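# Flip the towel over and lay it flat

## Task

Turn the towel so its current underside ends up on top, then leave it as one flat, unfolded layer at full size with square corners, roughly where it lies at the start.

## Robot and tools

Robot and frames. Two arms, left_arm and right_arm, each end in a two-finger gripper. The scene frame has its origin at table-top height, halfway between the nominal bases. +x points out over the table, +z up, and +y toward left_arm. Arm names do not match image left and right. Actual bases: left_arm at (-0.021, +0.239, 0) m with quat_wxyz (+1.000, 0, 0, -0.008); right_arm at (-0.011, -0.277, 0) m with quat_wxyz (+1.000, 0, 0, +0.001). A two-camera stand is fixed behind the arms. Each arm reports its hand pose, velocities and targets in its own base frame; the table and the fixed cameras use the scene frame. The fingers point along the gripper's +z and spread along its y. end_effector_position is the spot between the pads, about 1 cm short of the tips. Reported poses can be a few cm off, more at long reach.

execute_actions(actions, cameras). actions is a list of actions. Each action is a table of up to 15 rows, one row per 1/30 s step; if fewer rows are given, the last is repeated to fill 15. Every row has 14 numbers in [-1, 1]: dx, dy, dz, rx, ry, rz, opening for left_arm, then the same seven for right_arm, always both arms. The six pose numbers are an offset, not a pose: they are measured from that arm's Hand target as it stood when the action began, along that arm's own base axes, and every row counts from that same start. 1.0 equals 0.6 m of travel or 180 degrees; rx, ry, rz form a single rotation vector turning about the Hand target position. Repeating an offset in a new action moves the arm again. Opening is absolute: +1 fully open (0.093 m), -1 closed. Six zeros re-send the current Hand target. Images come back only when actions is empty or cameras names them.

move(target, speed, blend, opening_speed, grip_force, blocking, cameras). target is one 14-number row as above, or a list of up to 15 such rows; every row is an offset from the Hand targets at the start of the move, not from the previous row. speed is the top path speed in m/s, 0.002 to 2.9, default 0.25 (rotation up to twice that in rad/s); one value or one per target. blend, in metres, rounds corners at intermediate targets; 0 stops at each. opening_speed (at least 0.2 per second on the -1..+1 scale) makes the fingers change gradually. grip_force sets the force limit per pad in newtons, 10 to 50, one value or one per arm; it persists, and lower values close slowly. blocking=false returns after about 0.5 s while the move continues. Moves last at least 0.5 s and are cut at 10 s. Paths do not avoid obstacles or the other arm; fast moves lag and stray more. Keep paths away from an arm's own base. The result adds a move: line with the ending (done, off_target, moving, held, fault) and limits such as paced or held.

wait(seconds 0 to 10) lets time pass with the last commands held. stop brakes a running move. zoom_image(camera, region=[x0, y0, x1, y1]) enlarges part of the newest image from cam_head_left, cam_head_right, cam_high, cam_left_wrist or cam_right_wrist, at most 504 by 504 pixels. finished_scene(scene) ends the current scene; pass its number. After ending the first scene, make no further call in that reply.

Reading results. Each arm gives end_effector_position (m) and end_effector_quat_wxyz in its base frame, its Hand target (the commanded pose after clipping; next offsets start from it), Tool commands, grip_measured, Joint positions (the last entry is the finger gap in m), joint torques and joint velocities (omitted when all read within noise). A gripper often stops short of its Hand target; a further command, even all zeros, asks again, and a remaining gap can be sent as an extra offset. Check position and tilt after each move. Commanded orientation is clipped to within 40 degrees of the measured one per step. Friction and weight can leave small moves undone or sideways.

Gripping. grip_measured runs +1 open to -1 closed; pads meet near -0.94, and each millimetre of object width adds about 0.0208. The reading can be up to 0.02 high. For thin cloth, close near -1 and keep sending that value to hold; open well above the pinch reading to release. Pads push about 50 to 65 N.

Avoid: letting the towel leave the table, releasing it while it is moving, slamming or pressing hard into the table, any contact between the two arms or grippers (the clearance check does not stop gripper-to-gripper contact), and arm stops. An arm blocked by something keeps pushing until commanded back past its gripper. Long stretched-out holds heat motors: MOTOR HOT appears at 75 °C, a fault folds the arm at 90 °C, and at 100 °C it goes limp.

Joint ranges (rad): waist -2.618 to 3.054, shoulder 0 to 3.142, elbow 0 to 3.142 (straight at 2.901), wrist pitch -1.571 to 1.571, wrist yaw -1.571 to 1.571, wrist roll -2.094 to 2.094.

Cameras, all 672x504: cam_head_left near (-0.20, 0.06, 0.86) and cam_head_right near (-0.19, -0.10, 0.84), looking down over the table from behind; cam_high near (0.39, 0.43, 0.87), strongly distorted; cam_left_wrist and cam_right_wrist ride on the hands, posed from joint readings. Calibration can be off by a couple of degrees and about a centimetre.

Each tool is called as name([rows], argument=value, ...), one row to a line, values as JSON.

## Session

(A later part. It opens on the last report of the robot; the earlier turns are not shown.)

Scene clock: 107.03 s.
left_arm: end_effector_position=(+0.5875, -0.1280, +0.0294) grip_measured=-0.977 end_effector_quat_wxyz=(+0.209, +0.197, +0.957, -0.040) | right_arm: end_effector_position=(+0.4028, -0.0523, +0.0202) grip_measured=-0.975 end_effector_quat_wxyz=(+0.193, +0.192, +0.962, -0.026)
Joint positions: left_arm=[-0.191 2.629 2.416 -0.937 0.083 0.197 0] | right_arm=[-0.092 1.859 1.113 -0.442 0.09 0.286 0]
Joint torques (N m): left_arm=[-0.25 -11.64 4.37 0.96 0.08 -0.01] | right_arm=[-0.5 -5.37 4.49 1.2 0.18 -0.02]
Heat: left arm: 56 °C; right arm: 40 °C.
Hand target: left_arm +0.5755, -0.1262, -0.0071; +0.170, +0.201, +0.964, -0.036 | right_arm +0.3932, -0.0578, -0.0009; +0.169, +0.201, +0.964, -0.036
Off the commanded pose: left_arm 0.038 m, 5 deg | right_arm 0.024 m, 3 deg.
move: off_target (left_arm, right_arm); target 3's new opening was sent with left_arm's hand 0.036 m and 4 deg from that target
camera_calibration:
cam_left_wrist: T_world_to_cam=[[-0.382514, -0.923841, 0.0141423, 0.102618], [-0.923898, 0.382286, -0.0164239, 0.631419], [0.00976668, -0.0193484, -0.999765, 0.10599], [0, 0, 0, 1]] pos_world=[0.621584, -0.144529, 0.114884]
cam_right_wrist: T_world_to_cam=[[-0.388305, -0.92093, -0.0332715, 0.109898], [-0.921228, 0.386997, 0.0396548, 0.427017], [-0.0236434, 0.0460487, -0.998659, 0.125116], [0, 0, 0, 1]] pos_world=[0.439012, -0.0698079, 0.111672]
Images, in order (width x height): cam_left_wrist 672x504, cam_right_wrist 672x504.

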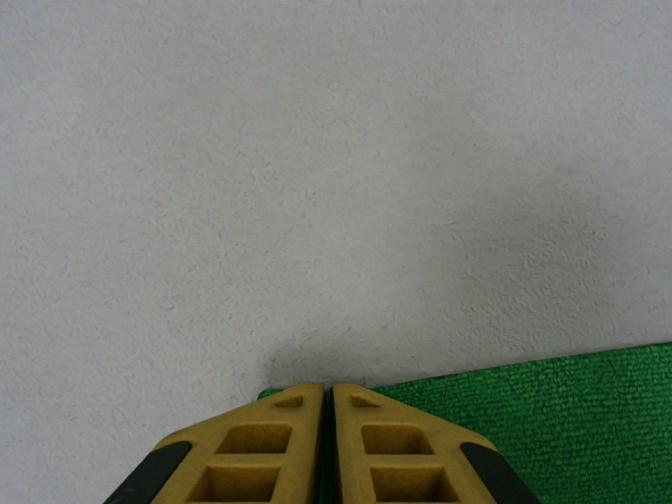

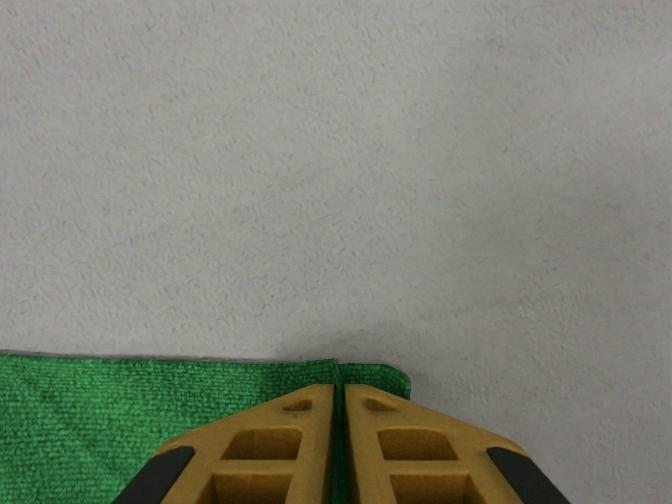

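move([
  [0.015,0.006,0.41,-0.044,-0.102,0,-1,0.0,-0.006,0.4,-0.044,-0.102,0,-1],
  [0.092,-0.02,0.43,-0.067,-0.153,0,-1,0.077,-0.042,0.415,-0.067,-0.153,0,-1],
], speed=0.13, blend=[0.02,0], cameras=["all"])

Scene clock: 111.20 s.
left_arm: end_effector_position=(+0.6217, -0.1453, +0.2493) grip_measured=-0.977 end_effector_quat_wxyz=(+0.431, +0.190, +0.877, -0.092) | right_arm: end_effector_position=(+0.4367, -0.0706, +0.2492) grip_measured=-0.975 end_effector_quat_wxyz=(+0.412, +0.177, +0.891, -0.068)
Joint positions: left_arm=[-0.179 2.532 2.85 -0.991 0.193 0.154 0] | right_arm=[-0.08 1.543 1.425 -0.612 0.212 0.218 0]
Joint torques (N m): left_arm=[0.94 -13.19 8.64 1.98 0.1 -0.19] | right_arm=[-1.24 -5.91 8.25 1.93 0.34 -0.23]
Heat: left arm: 57 °C; right arm: 40 °C.
Hand target: left_arm +0.6306, -0.1382, +0.2508; +0.414, +0.185, +0.887, -0.087 | right_arm +0.4394, -0.0831, +0.2482; +0.414, +0.185, +0.887, -0.088
Off the commanded pose: left_arm 0.012 m, 2 deg | right_arm 0.013 m, 2 deg.
elbow stopped short (left arm): the move would have taken joint 3 (elbow) straighter than the controller allows.
move: off_target (left_arm, right_arm)
camera_calibration:
cam_left_wrist: T_world_to_cam=[[-0.411193, -0.911316, 0.0205931, 0.114626], [-0.803819, 0.351851, -0.479661, 0.709575], [0.429877, -0.213787, -0.877212, 0.00515872], [0, 0, 0, 1]] pos_world=[0.615286, -0.144101, 0.34252]
cam_right_wrist: T_world_to_cam=[[-0.37632, -0.925789, -0.0360345, 0.108893], [-0.836538, 0.356244, -0.416287, 0.530757], [0.398231, -0.126513, -0.908519, 0.136594], [0, 0, 0, 1]] pos_world=[0.430581, -0.0709859, 0.34897]

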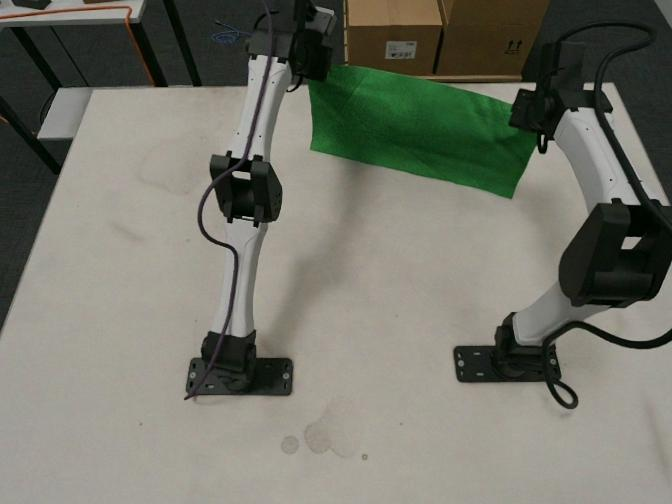

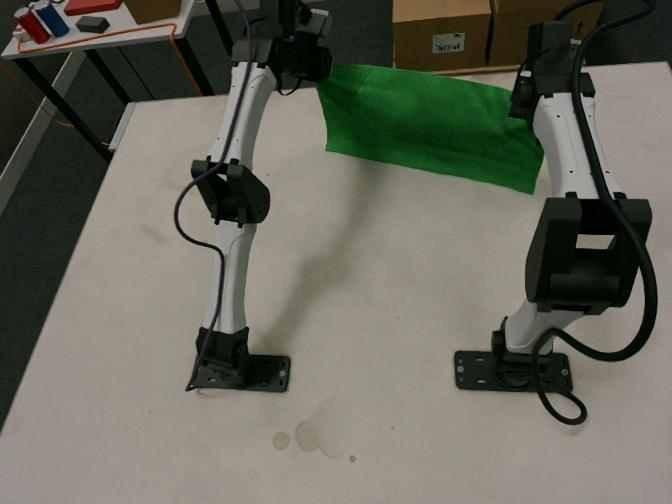

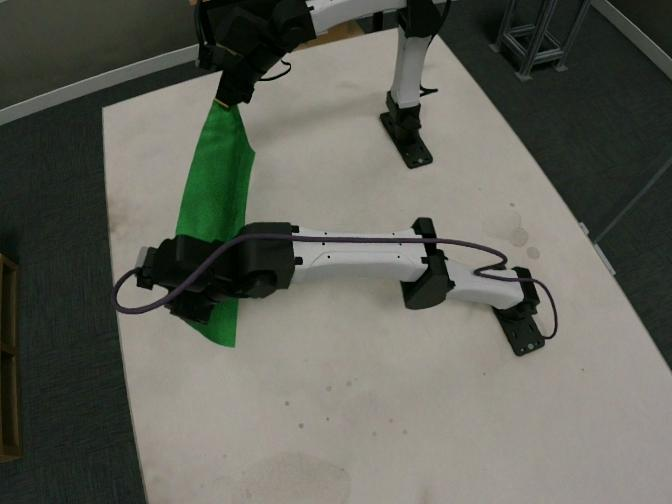

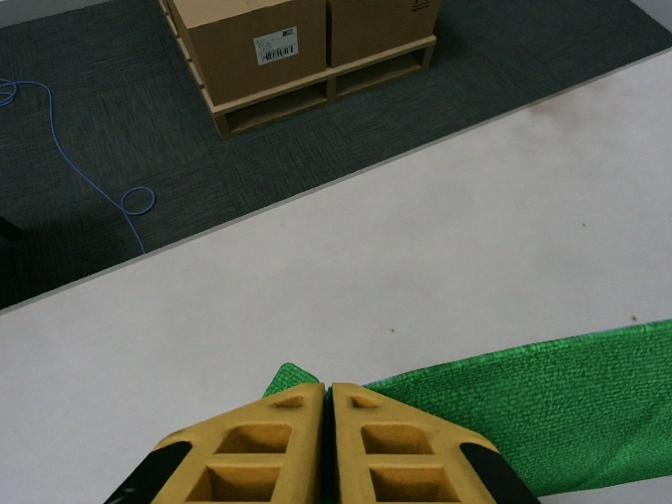

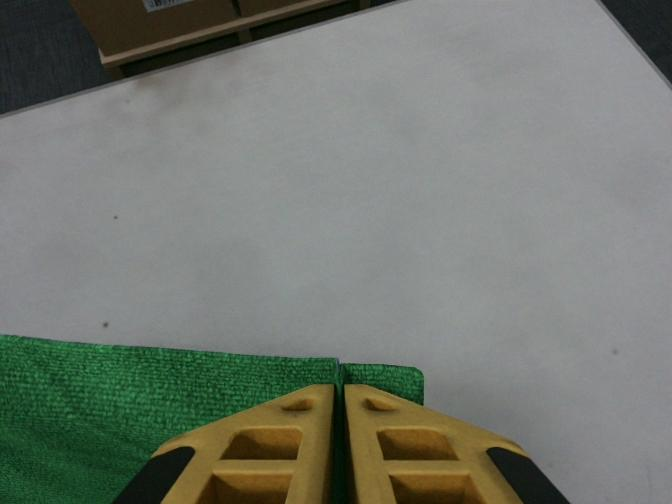

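move([
  [-0.03,0.013,-0.06,0,0,0,-1,-0.03,0.013,-0.06,0,0,0,-1],
  [-0.183,0.08,-0.19,-0.02,-0.045,0,-1,-0.183,0.08,-0.19,-0.02,-0.045,0,-1],
  [-0.343,0.15,-0.36,-0.044,-0.102,0,-1,-0.343,0.15,-0.36,-0.044,-0.102,0,-1],
], speed=0.13, blend=[0.02,0.03,0], cameras=["all"])

Scene clock: 115.87 s.
left_arm: end_effector_position=(+0.4236, -0.0594, +0.0382) grip_measured=-0.977 end_effector_quat_wxyz=(+0.559, +0.181, +0.798, -0.132) | right_arm: end_effector_position=(+0.2396, +0.0158, +0.0337) grip_measured=-0.975 end_effector_quat_wxyz=(+0.535, +0.184, +0.816, -0.118)
Joint positions: left_arm=[0.037 1.959 0.526 1.045 0.46 0.17 0] | right_arm=[0.684 1.258 0.025 0.445 0.972 0.699 0]
Joint torques (N m): left_arm=[1.48 -6.98 3.78 2.11 -0.02 -0.09] | right_arm=[0.62 -1.16 3.96 1.37 0.75 0.02]
Heat: left arm: 57 °C; right arm: 40 °C.
Hand target: left_arm +0.4249, -0.0482, +0.0348; +0.561, +0.168, +0.802, -0.117 | right_arm +0.2336, +0.0070, +0.0322; +0.561, +0.168, +0.802, -0.118
Off the commanded pose: left_arm 0.012 m, 2 deg | right_arm 0.011 m, 4 deg.
joint sent to its limit (right arm) — joint 3 (elbow), lower limit, where the elbow is as bent as it goes. The joint targets are off in orientation, not in position.
move: off_target (left_arm, right_arm)
camera_calibration:
cam_left_wrist: T_world_to_cam=[[-0.441587, -0.896676, 0.0311976, 0.129196], [-0.627339, 0.283714, -0.725226, 0.349447], [0.641441, -0.339821, -0.687804, -0.180808], [0, 0, 0, 1]] pos_world=[0.39225, -0.0447386, 0.125036]
cam_right_wrist: T_world_to_cam=[[-0.4273, -0.903941, -0.0174617, 0.118183], [-0.669677, 0.329419, -0.665594, 0.214156], [0.60741, -0.272715, -0.74611, -0.0231103], [0, 0, 0, 1]] pos_world=[0.207952, 0.0299805, 0.127362]

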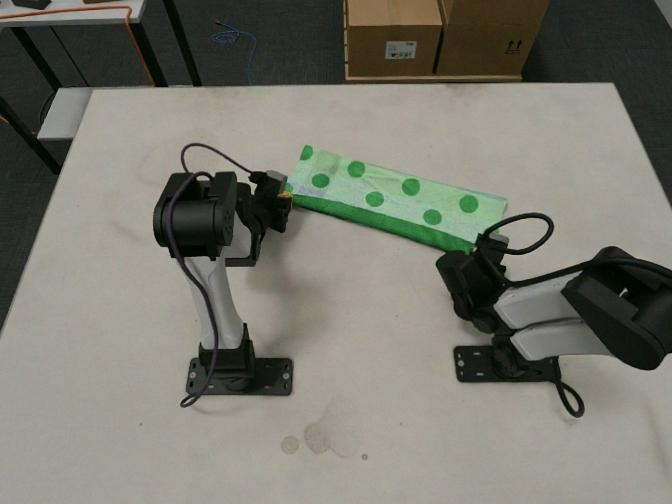

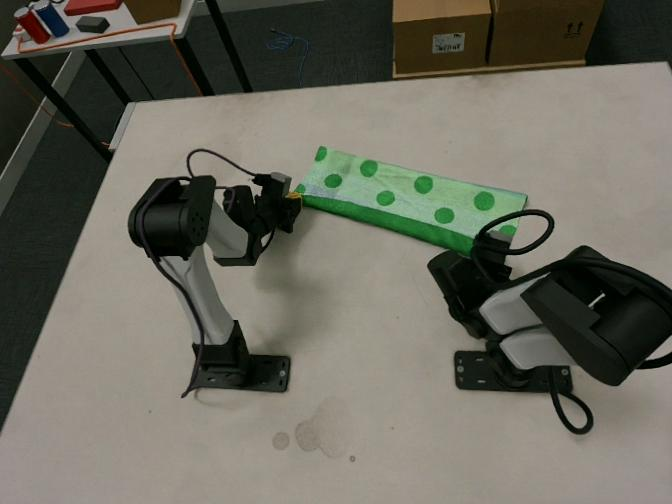

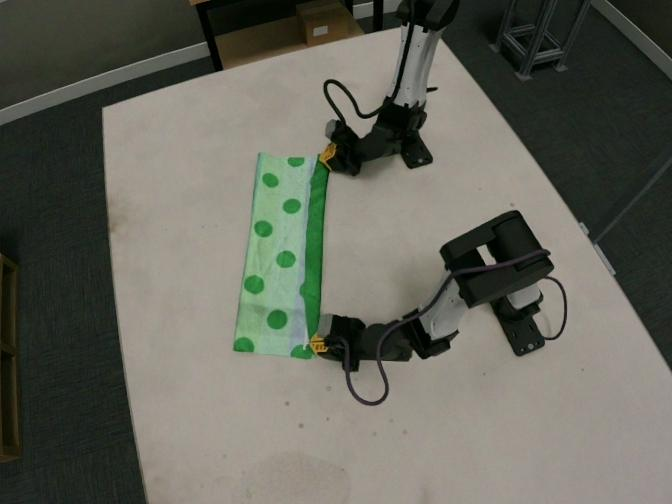

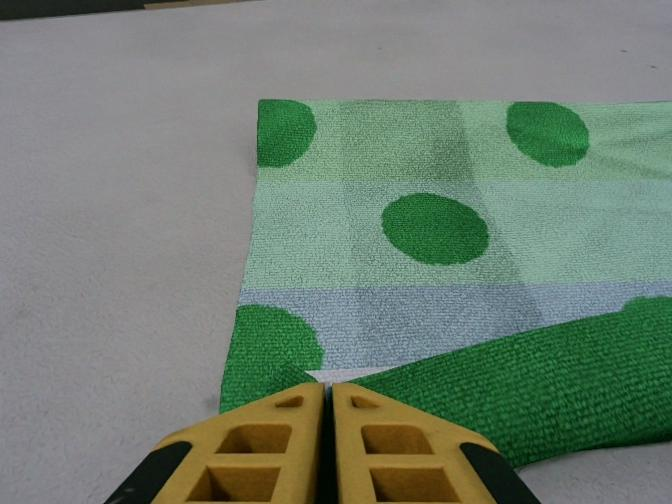

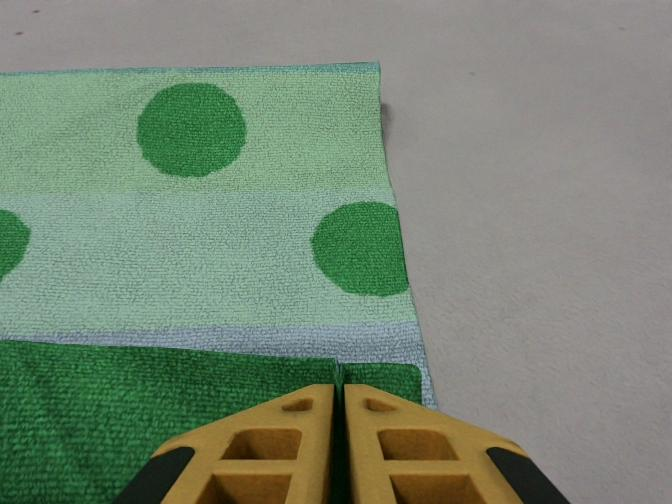

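move(target=[-0.058,0.03,-0.01,0,0,0,-1,-0.058,0.02,-0.01,0.03,0.06,0,-1], speed=0.08, cameras=["all"])

Scene clock: 119.03 s.
left_arm: end_effector_position=(+0.3916, -0.0440, +0.0340) grip_measured=-0.977 end_effector_quat_wxyz=(+0.569, +0.184, +0.790, -0.140) | right_arm: end_effector_position=(+0.2062, +0.0255, +0.0289) grip_measured=-0.975 end_effector_quat_wxyz=(+0.487, +0.190, +0.849, -0.073)
Joint positions: left_arm=[0.113 1.953 0.396 1.179 0.55 0.192 0] | right_arm=[0.826 0.922 0.069 -0.168 0.923 0.988 0]
Joint torques (N m): left_arm=[1.77 -8.2 2.56 1.68 -0.15 0.05] | right_arm=[0.61 -0.95 6.9 0.47 0.48 -0.01]
Heat: left arm: 56 °C; right arm: 39 °C.
Hand target: left_arm +0.3901, -0.0302, +0.0288; +0.562, +0.168, +0.802, -0.117 | right_arm +0.1988, +0.0191, +0.0262; +0.475, +0.182, +0.856, -0.095
Off the commanded pose: left_arm 0.015 m, 4 deg | right_arm 0.010 m, 3 deg.
move: off_target (left_arm, right_arm)
camera_calibration:
cam_left_wrist: T_world_to_cam=[[-0.454253, -0.890244, 0.0334574, 0.134161], [-0.607052, 0.281828, -0.743008, 0.314609], [0.652029, -0.357824, -0.668446, -0.163552], [0, 0, 0, 1]] pos_world=[0.358567, -0.0277526, 0.119942]
cam_right_wrist: T_world_to_cam=[[-0.395803, -0.915335, -0.0741779, 0.108056], [-0.742278, 0.366436, -0.561024, 0.196505], [0.540707, -0.166995, -0.824469, 0.00961895], [0, 0, 0, 1]] pos_world=[0.183429, 0.0285074, 0.12619]

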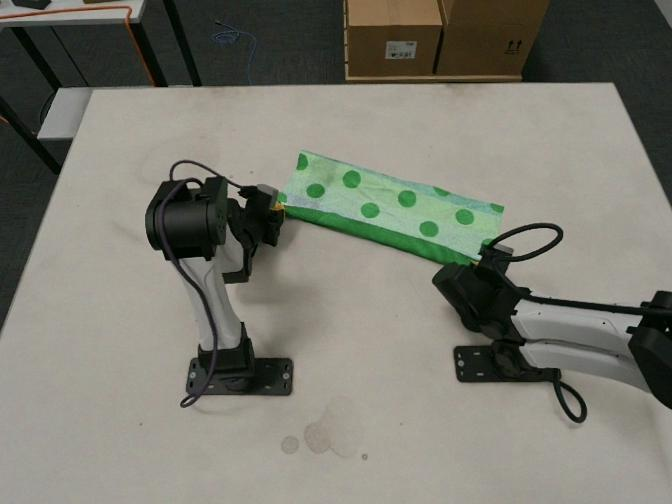

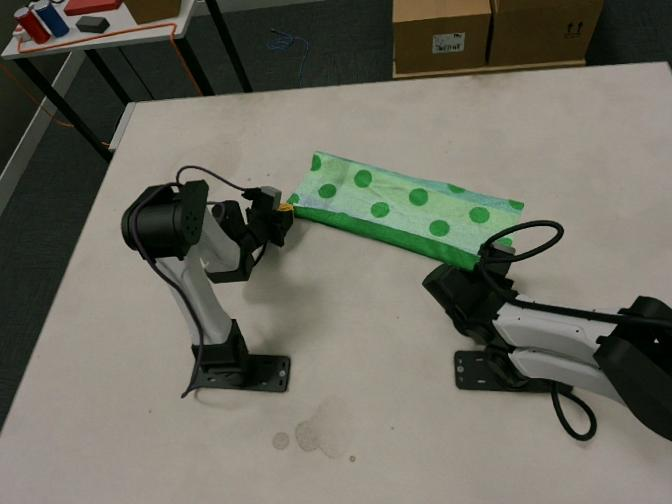

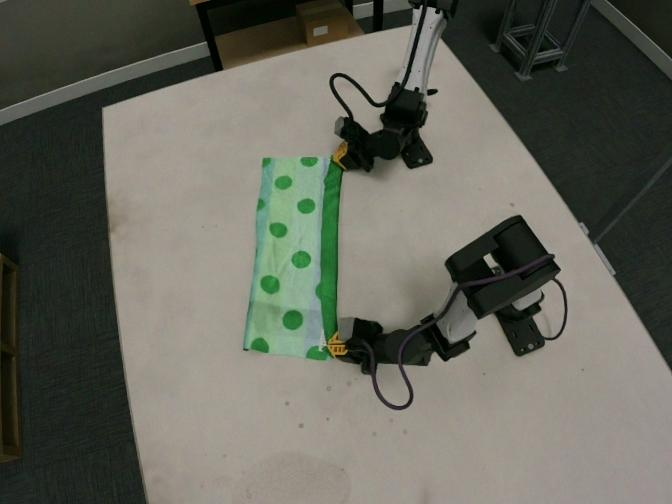

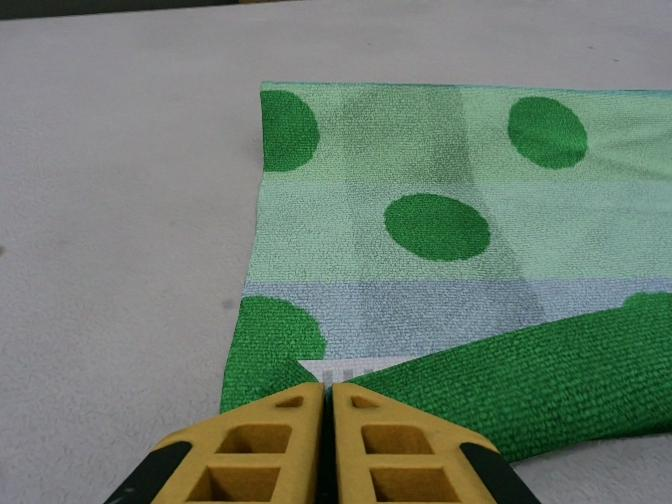

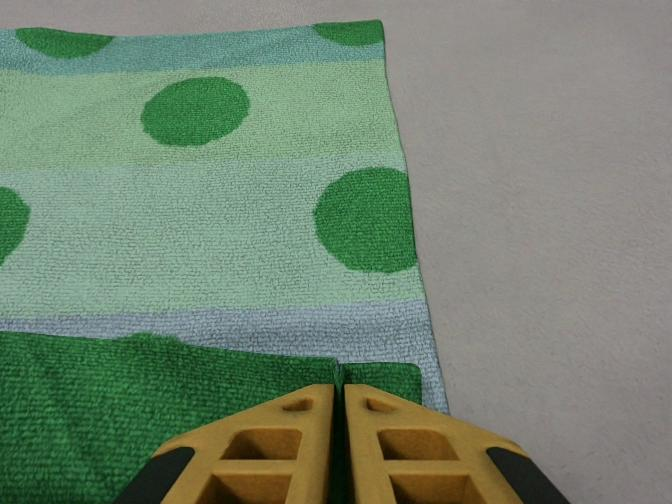

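move([
  [0,0,0.085,0,0,0,-1,0,0,0.085,0,0,0,-1],
  [-0.035,0.016,0.06,-0.02,-0.05,0,-1,-0.035,0.016,0.06,0,0,0,-1],
], speed=0.08, cameras=["all"])

Scene clock: 124.33 s.
left_arm: end_effector_position=(+0.3660, -0.0330, +0.0639) grip_measured=-0.977 end_effector_quat_wxyz=(+0.620, +0.177, +0.750, -0.148) | right_arm: end_effector_position=(+0.1812, +0.0356, +0.0580) grip_measured=-0.975 end_effector_quat_wxyz=(+0.473, +0.192, +0.857, -0.071)
Joint positions: left_arm=[0.188 1.919 0.268 1.416 0.642 0.14 0] | right_arm=[1.053 0.864 0.247 -0.728 0.98 1.373 0]
Joint torques (N m): left_arm=[1.59 -5.65 2.85 2.15 -0.14 -0.17] | right_arm=[0.65 0.42 7.77 0.14 0.72 0.01]
Heat: left arm: 55 °C; right arm: 39 °C.
Hand target: left_arm +0.3691, -0.0206, +0.0647; +0.628, +0.159, +0.751, -0.129 | right_arm +0.1778, +0.0286, +0.0622; +0.475, +0.182, +0.856, -0.095
Off the commanded pose: left_arm 0.013 m, 3 deg | right_arm 0.009 m, 3 deg.
move: off_target (left_arm, right_arm)
camera_calibration:
cam_left_wrist: T_world_to_cam=[[-0.457991, -0.888651, 0.0233384, 0.133355], [-0.510997, 0.241692, -0.824904, 0.286977], [0.727411, -0.389724, -0.564791, -0.158181], [0, 0, 0, 1]] pos_world=[0.322782, -0.012501, 0.144277]
cam_right_wrist: T_world_to_cam=[[-0.398098, -0.914476, -0.0724688, 0.109834], [-0.759082, 0.372745, -0.533719, 0.191848], [0.515086, -0.157463, -0.842551, 0.0541165], [0, 0, 0, 1]] pos_world=[0.161479, 0.0374518, 0.155948]

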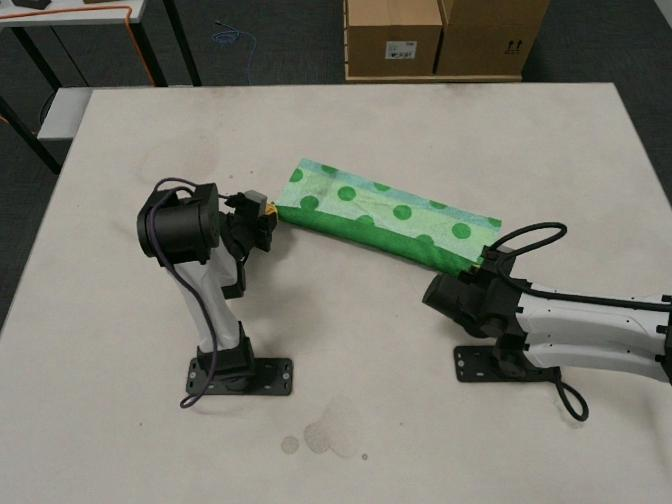

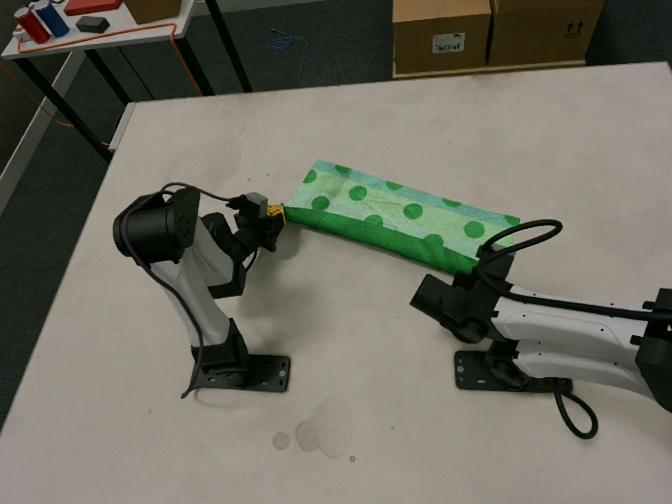

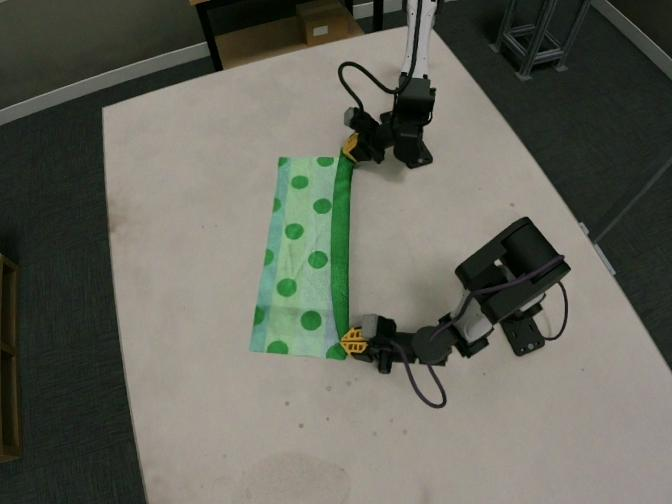

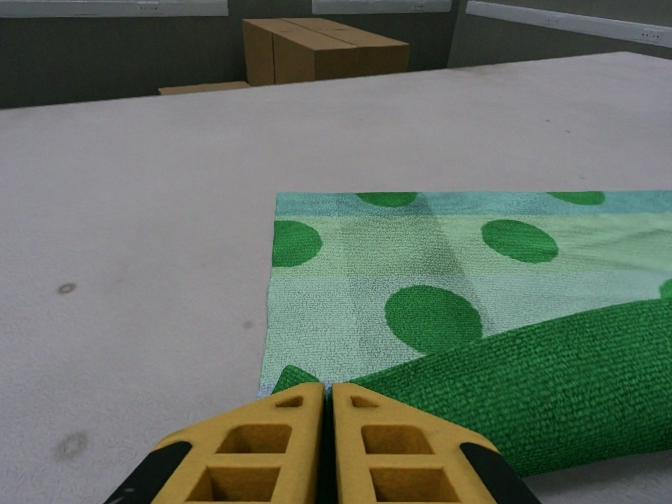

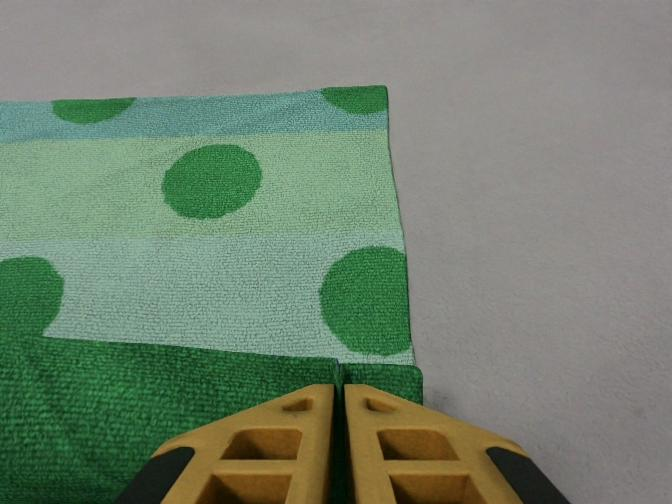

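move([
  [0,0,0,0,0,0,-0.3,0,0,0,0,0,0,-0.3],
  [-0.05,0.02,0.05,0,0,0,-0.3,0.0,0.0,0.13,0,0,0,-0.3],
], speed=0.1, cameras=["cam_head_left","cam_high","cam_left_wrist","cam_right_wrist"])

Scene clock: 128.80 s.
left_arm: end_effector_position=(+0.3421, -0.0082, +0.0961) grip_measured=-0.302 end_effector_quat_wxyz=(+0.632, +0.156, +0.748, -0.128) | right_arm: end_effector_position=(+0.1770, +0.0260, +0.1327) grip_measured=-0.302 end_effector_quat_wxyz=(+0.470, +0.179, +0.858, -0.102)
Joint positions: left_arm=[0.293 1.636 0.183 1.233 0.685 0.146 0.031] | right_arm=[1.057 0.785 0.531 -1.17 0.996 1.389 0.031]
Joint torques (N m): left_arm=[0.44 -6.48 3.69 1.67 0.3 0.03] | right_arm=[1.11 -0.16 9.09 0.44 0.59 0.02]
Heat: left arm: 53 °C; right arm: 39 °C.
Hand target: left_arm +0.3391, -0.0086, +0.0947; +0.628, +0.159, +0.751, -0.129 | right_arm +0.1778, +0.0286, +0.1402; +0.475, +0.182, +0.856, -0.096
Off the commanded pose: left_arm 0.003 m, 1 deg | right_arm 0.008 m, 1 deg.
move: done
camera_calibration:
cam_left_wrist: T_world_to_cam=[[-0.40296, -0.91509, 0.0152577, 0.125443], [-0.508499, 0.209994, -0.835064, 0.295182], [0.760955, -0.344256, -0.549942, -0.125469], [0, 0, 0, 1]] pos_world=[0.296125, 0.0096111, 0.175581]
cam_right_wrist: T_world_to_cam=[[-0.405976, -0.913871, -0.00488041, 0.0971487], [-0.767671, 0.343916, -0.540743, 0.235274], [0.495848, -0.215782, -0.841174, 0.12254], [0, 0, 0, 1]] pos_world=[0.159292, 0.0343085, 0.230774]
Images, in order (width x height): cam_head_left 672x504, cam_high 672x504, cam_left_wrist 672x504, cam_right_wrist 672x504.

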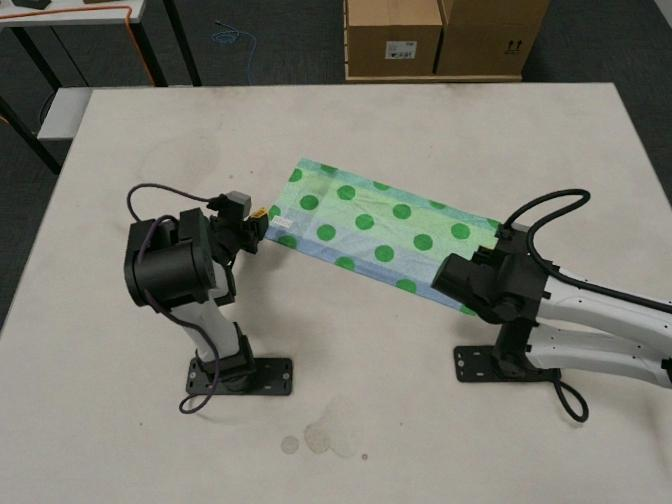

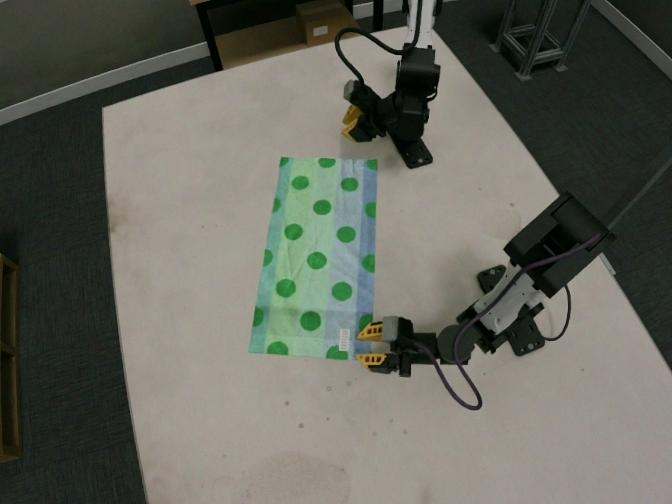

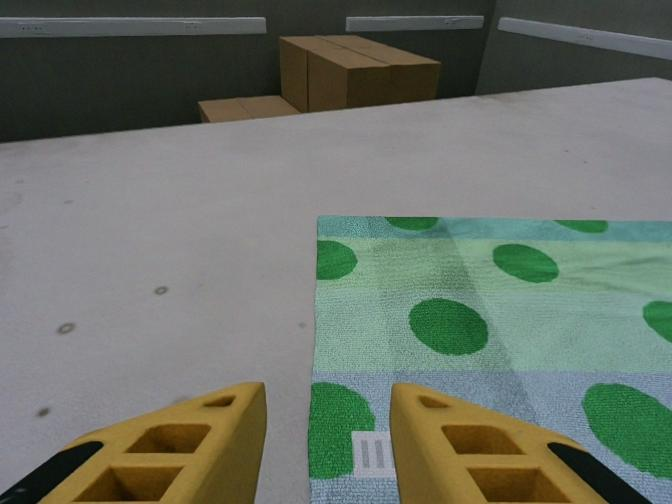

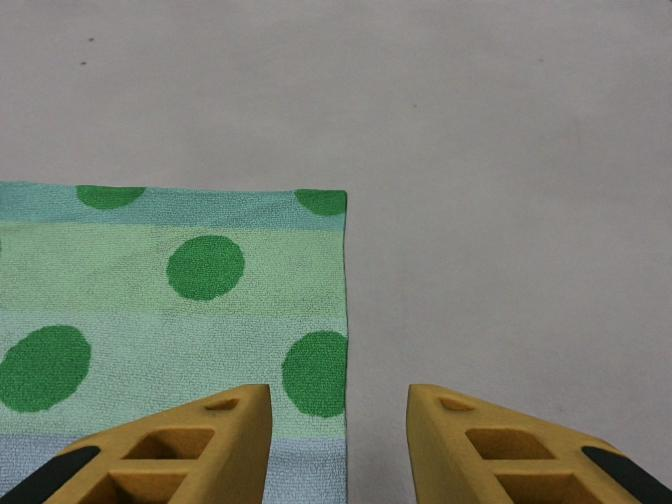

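finished_scene(scene=1)

The scene is finished: the task was done.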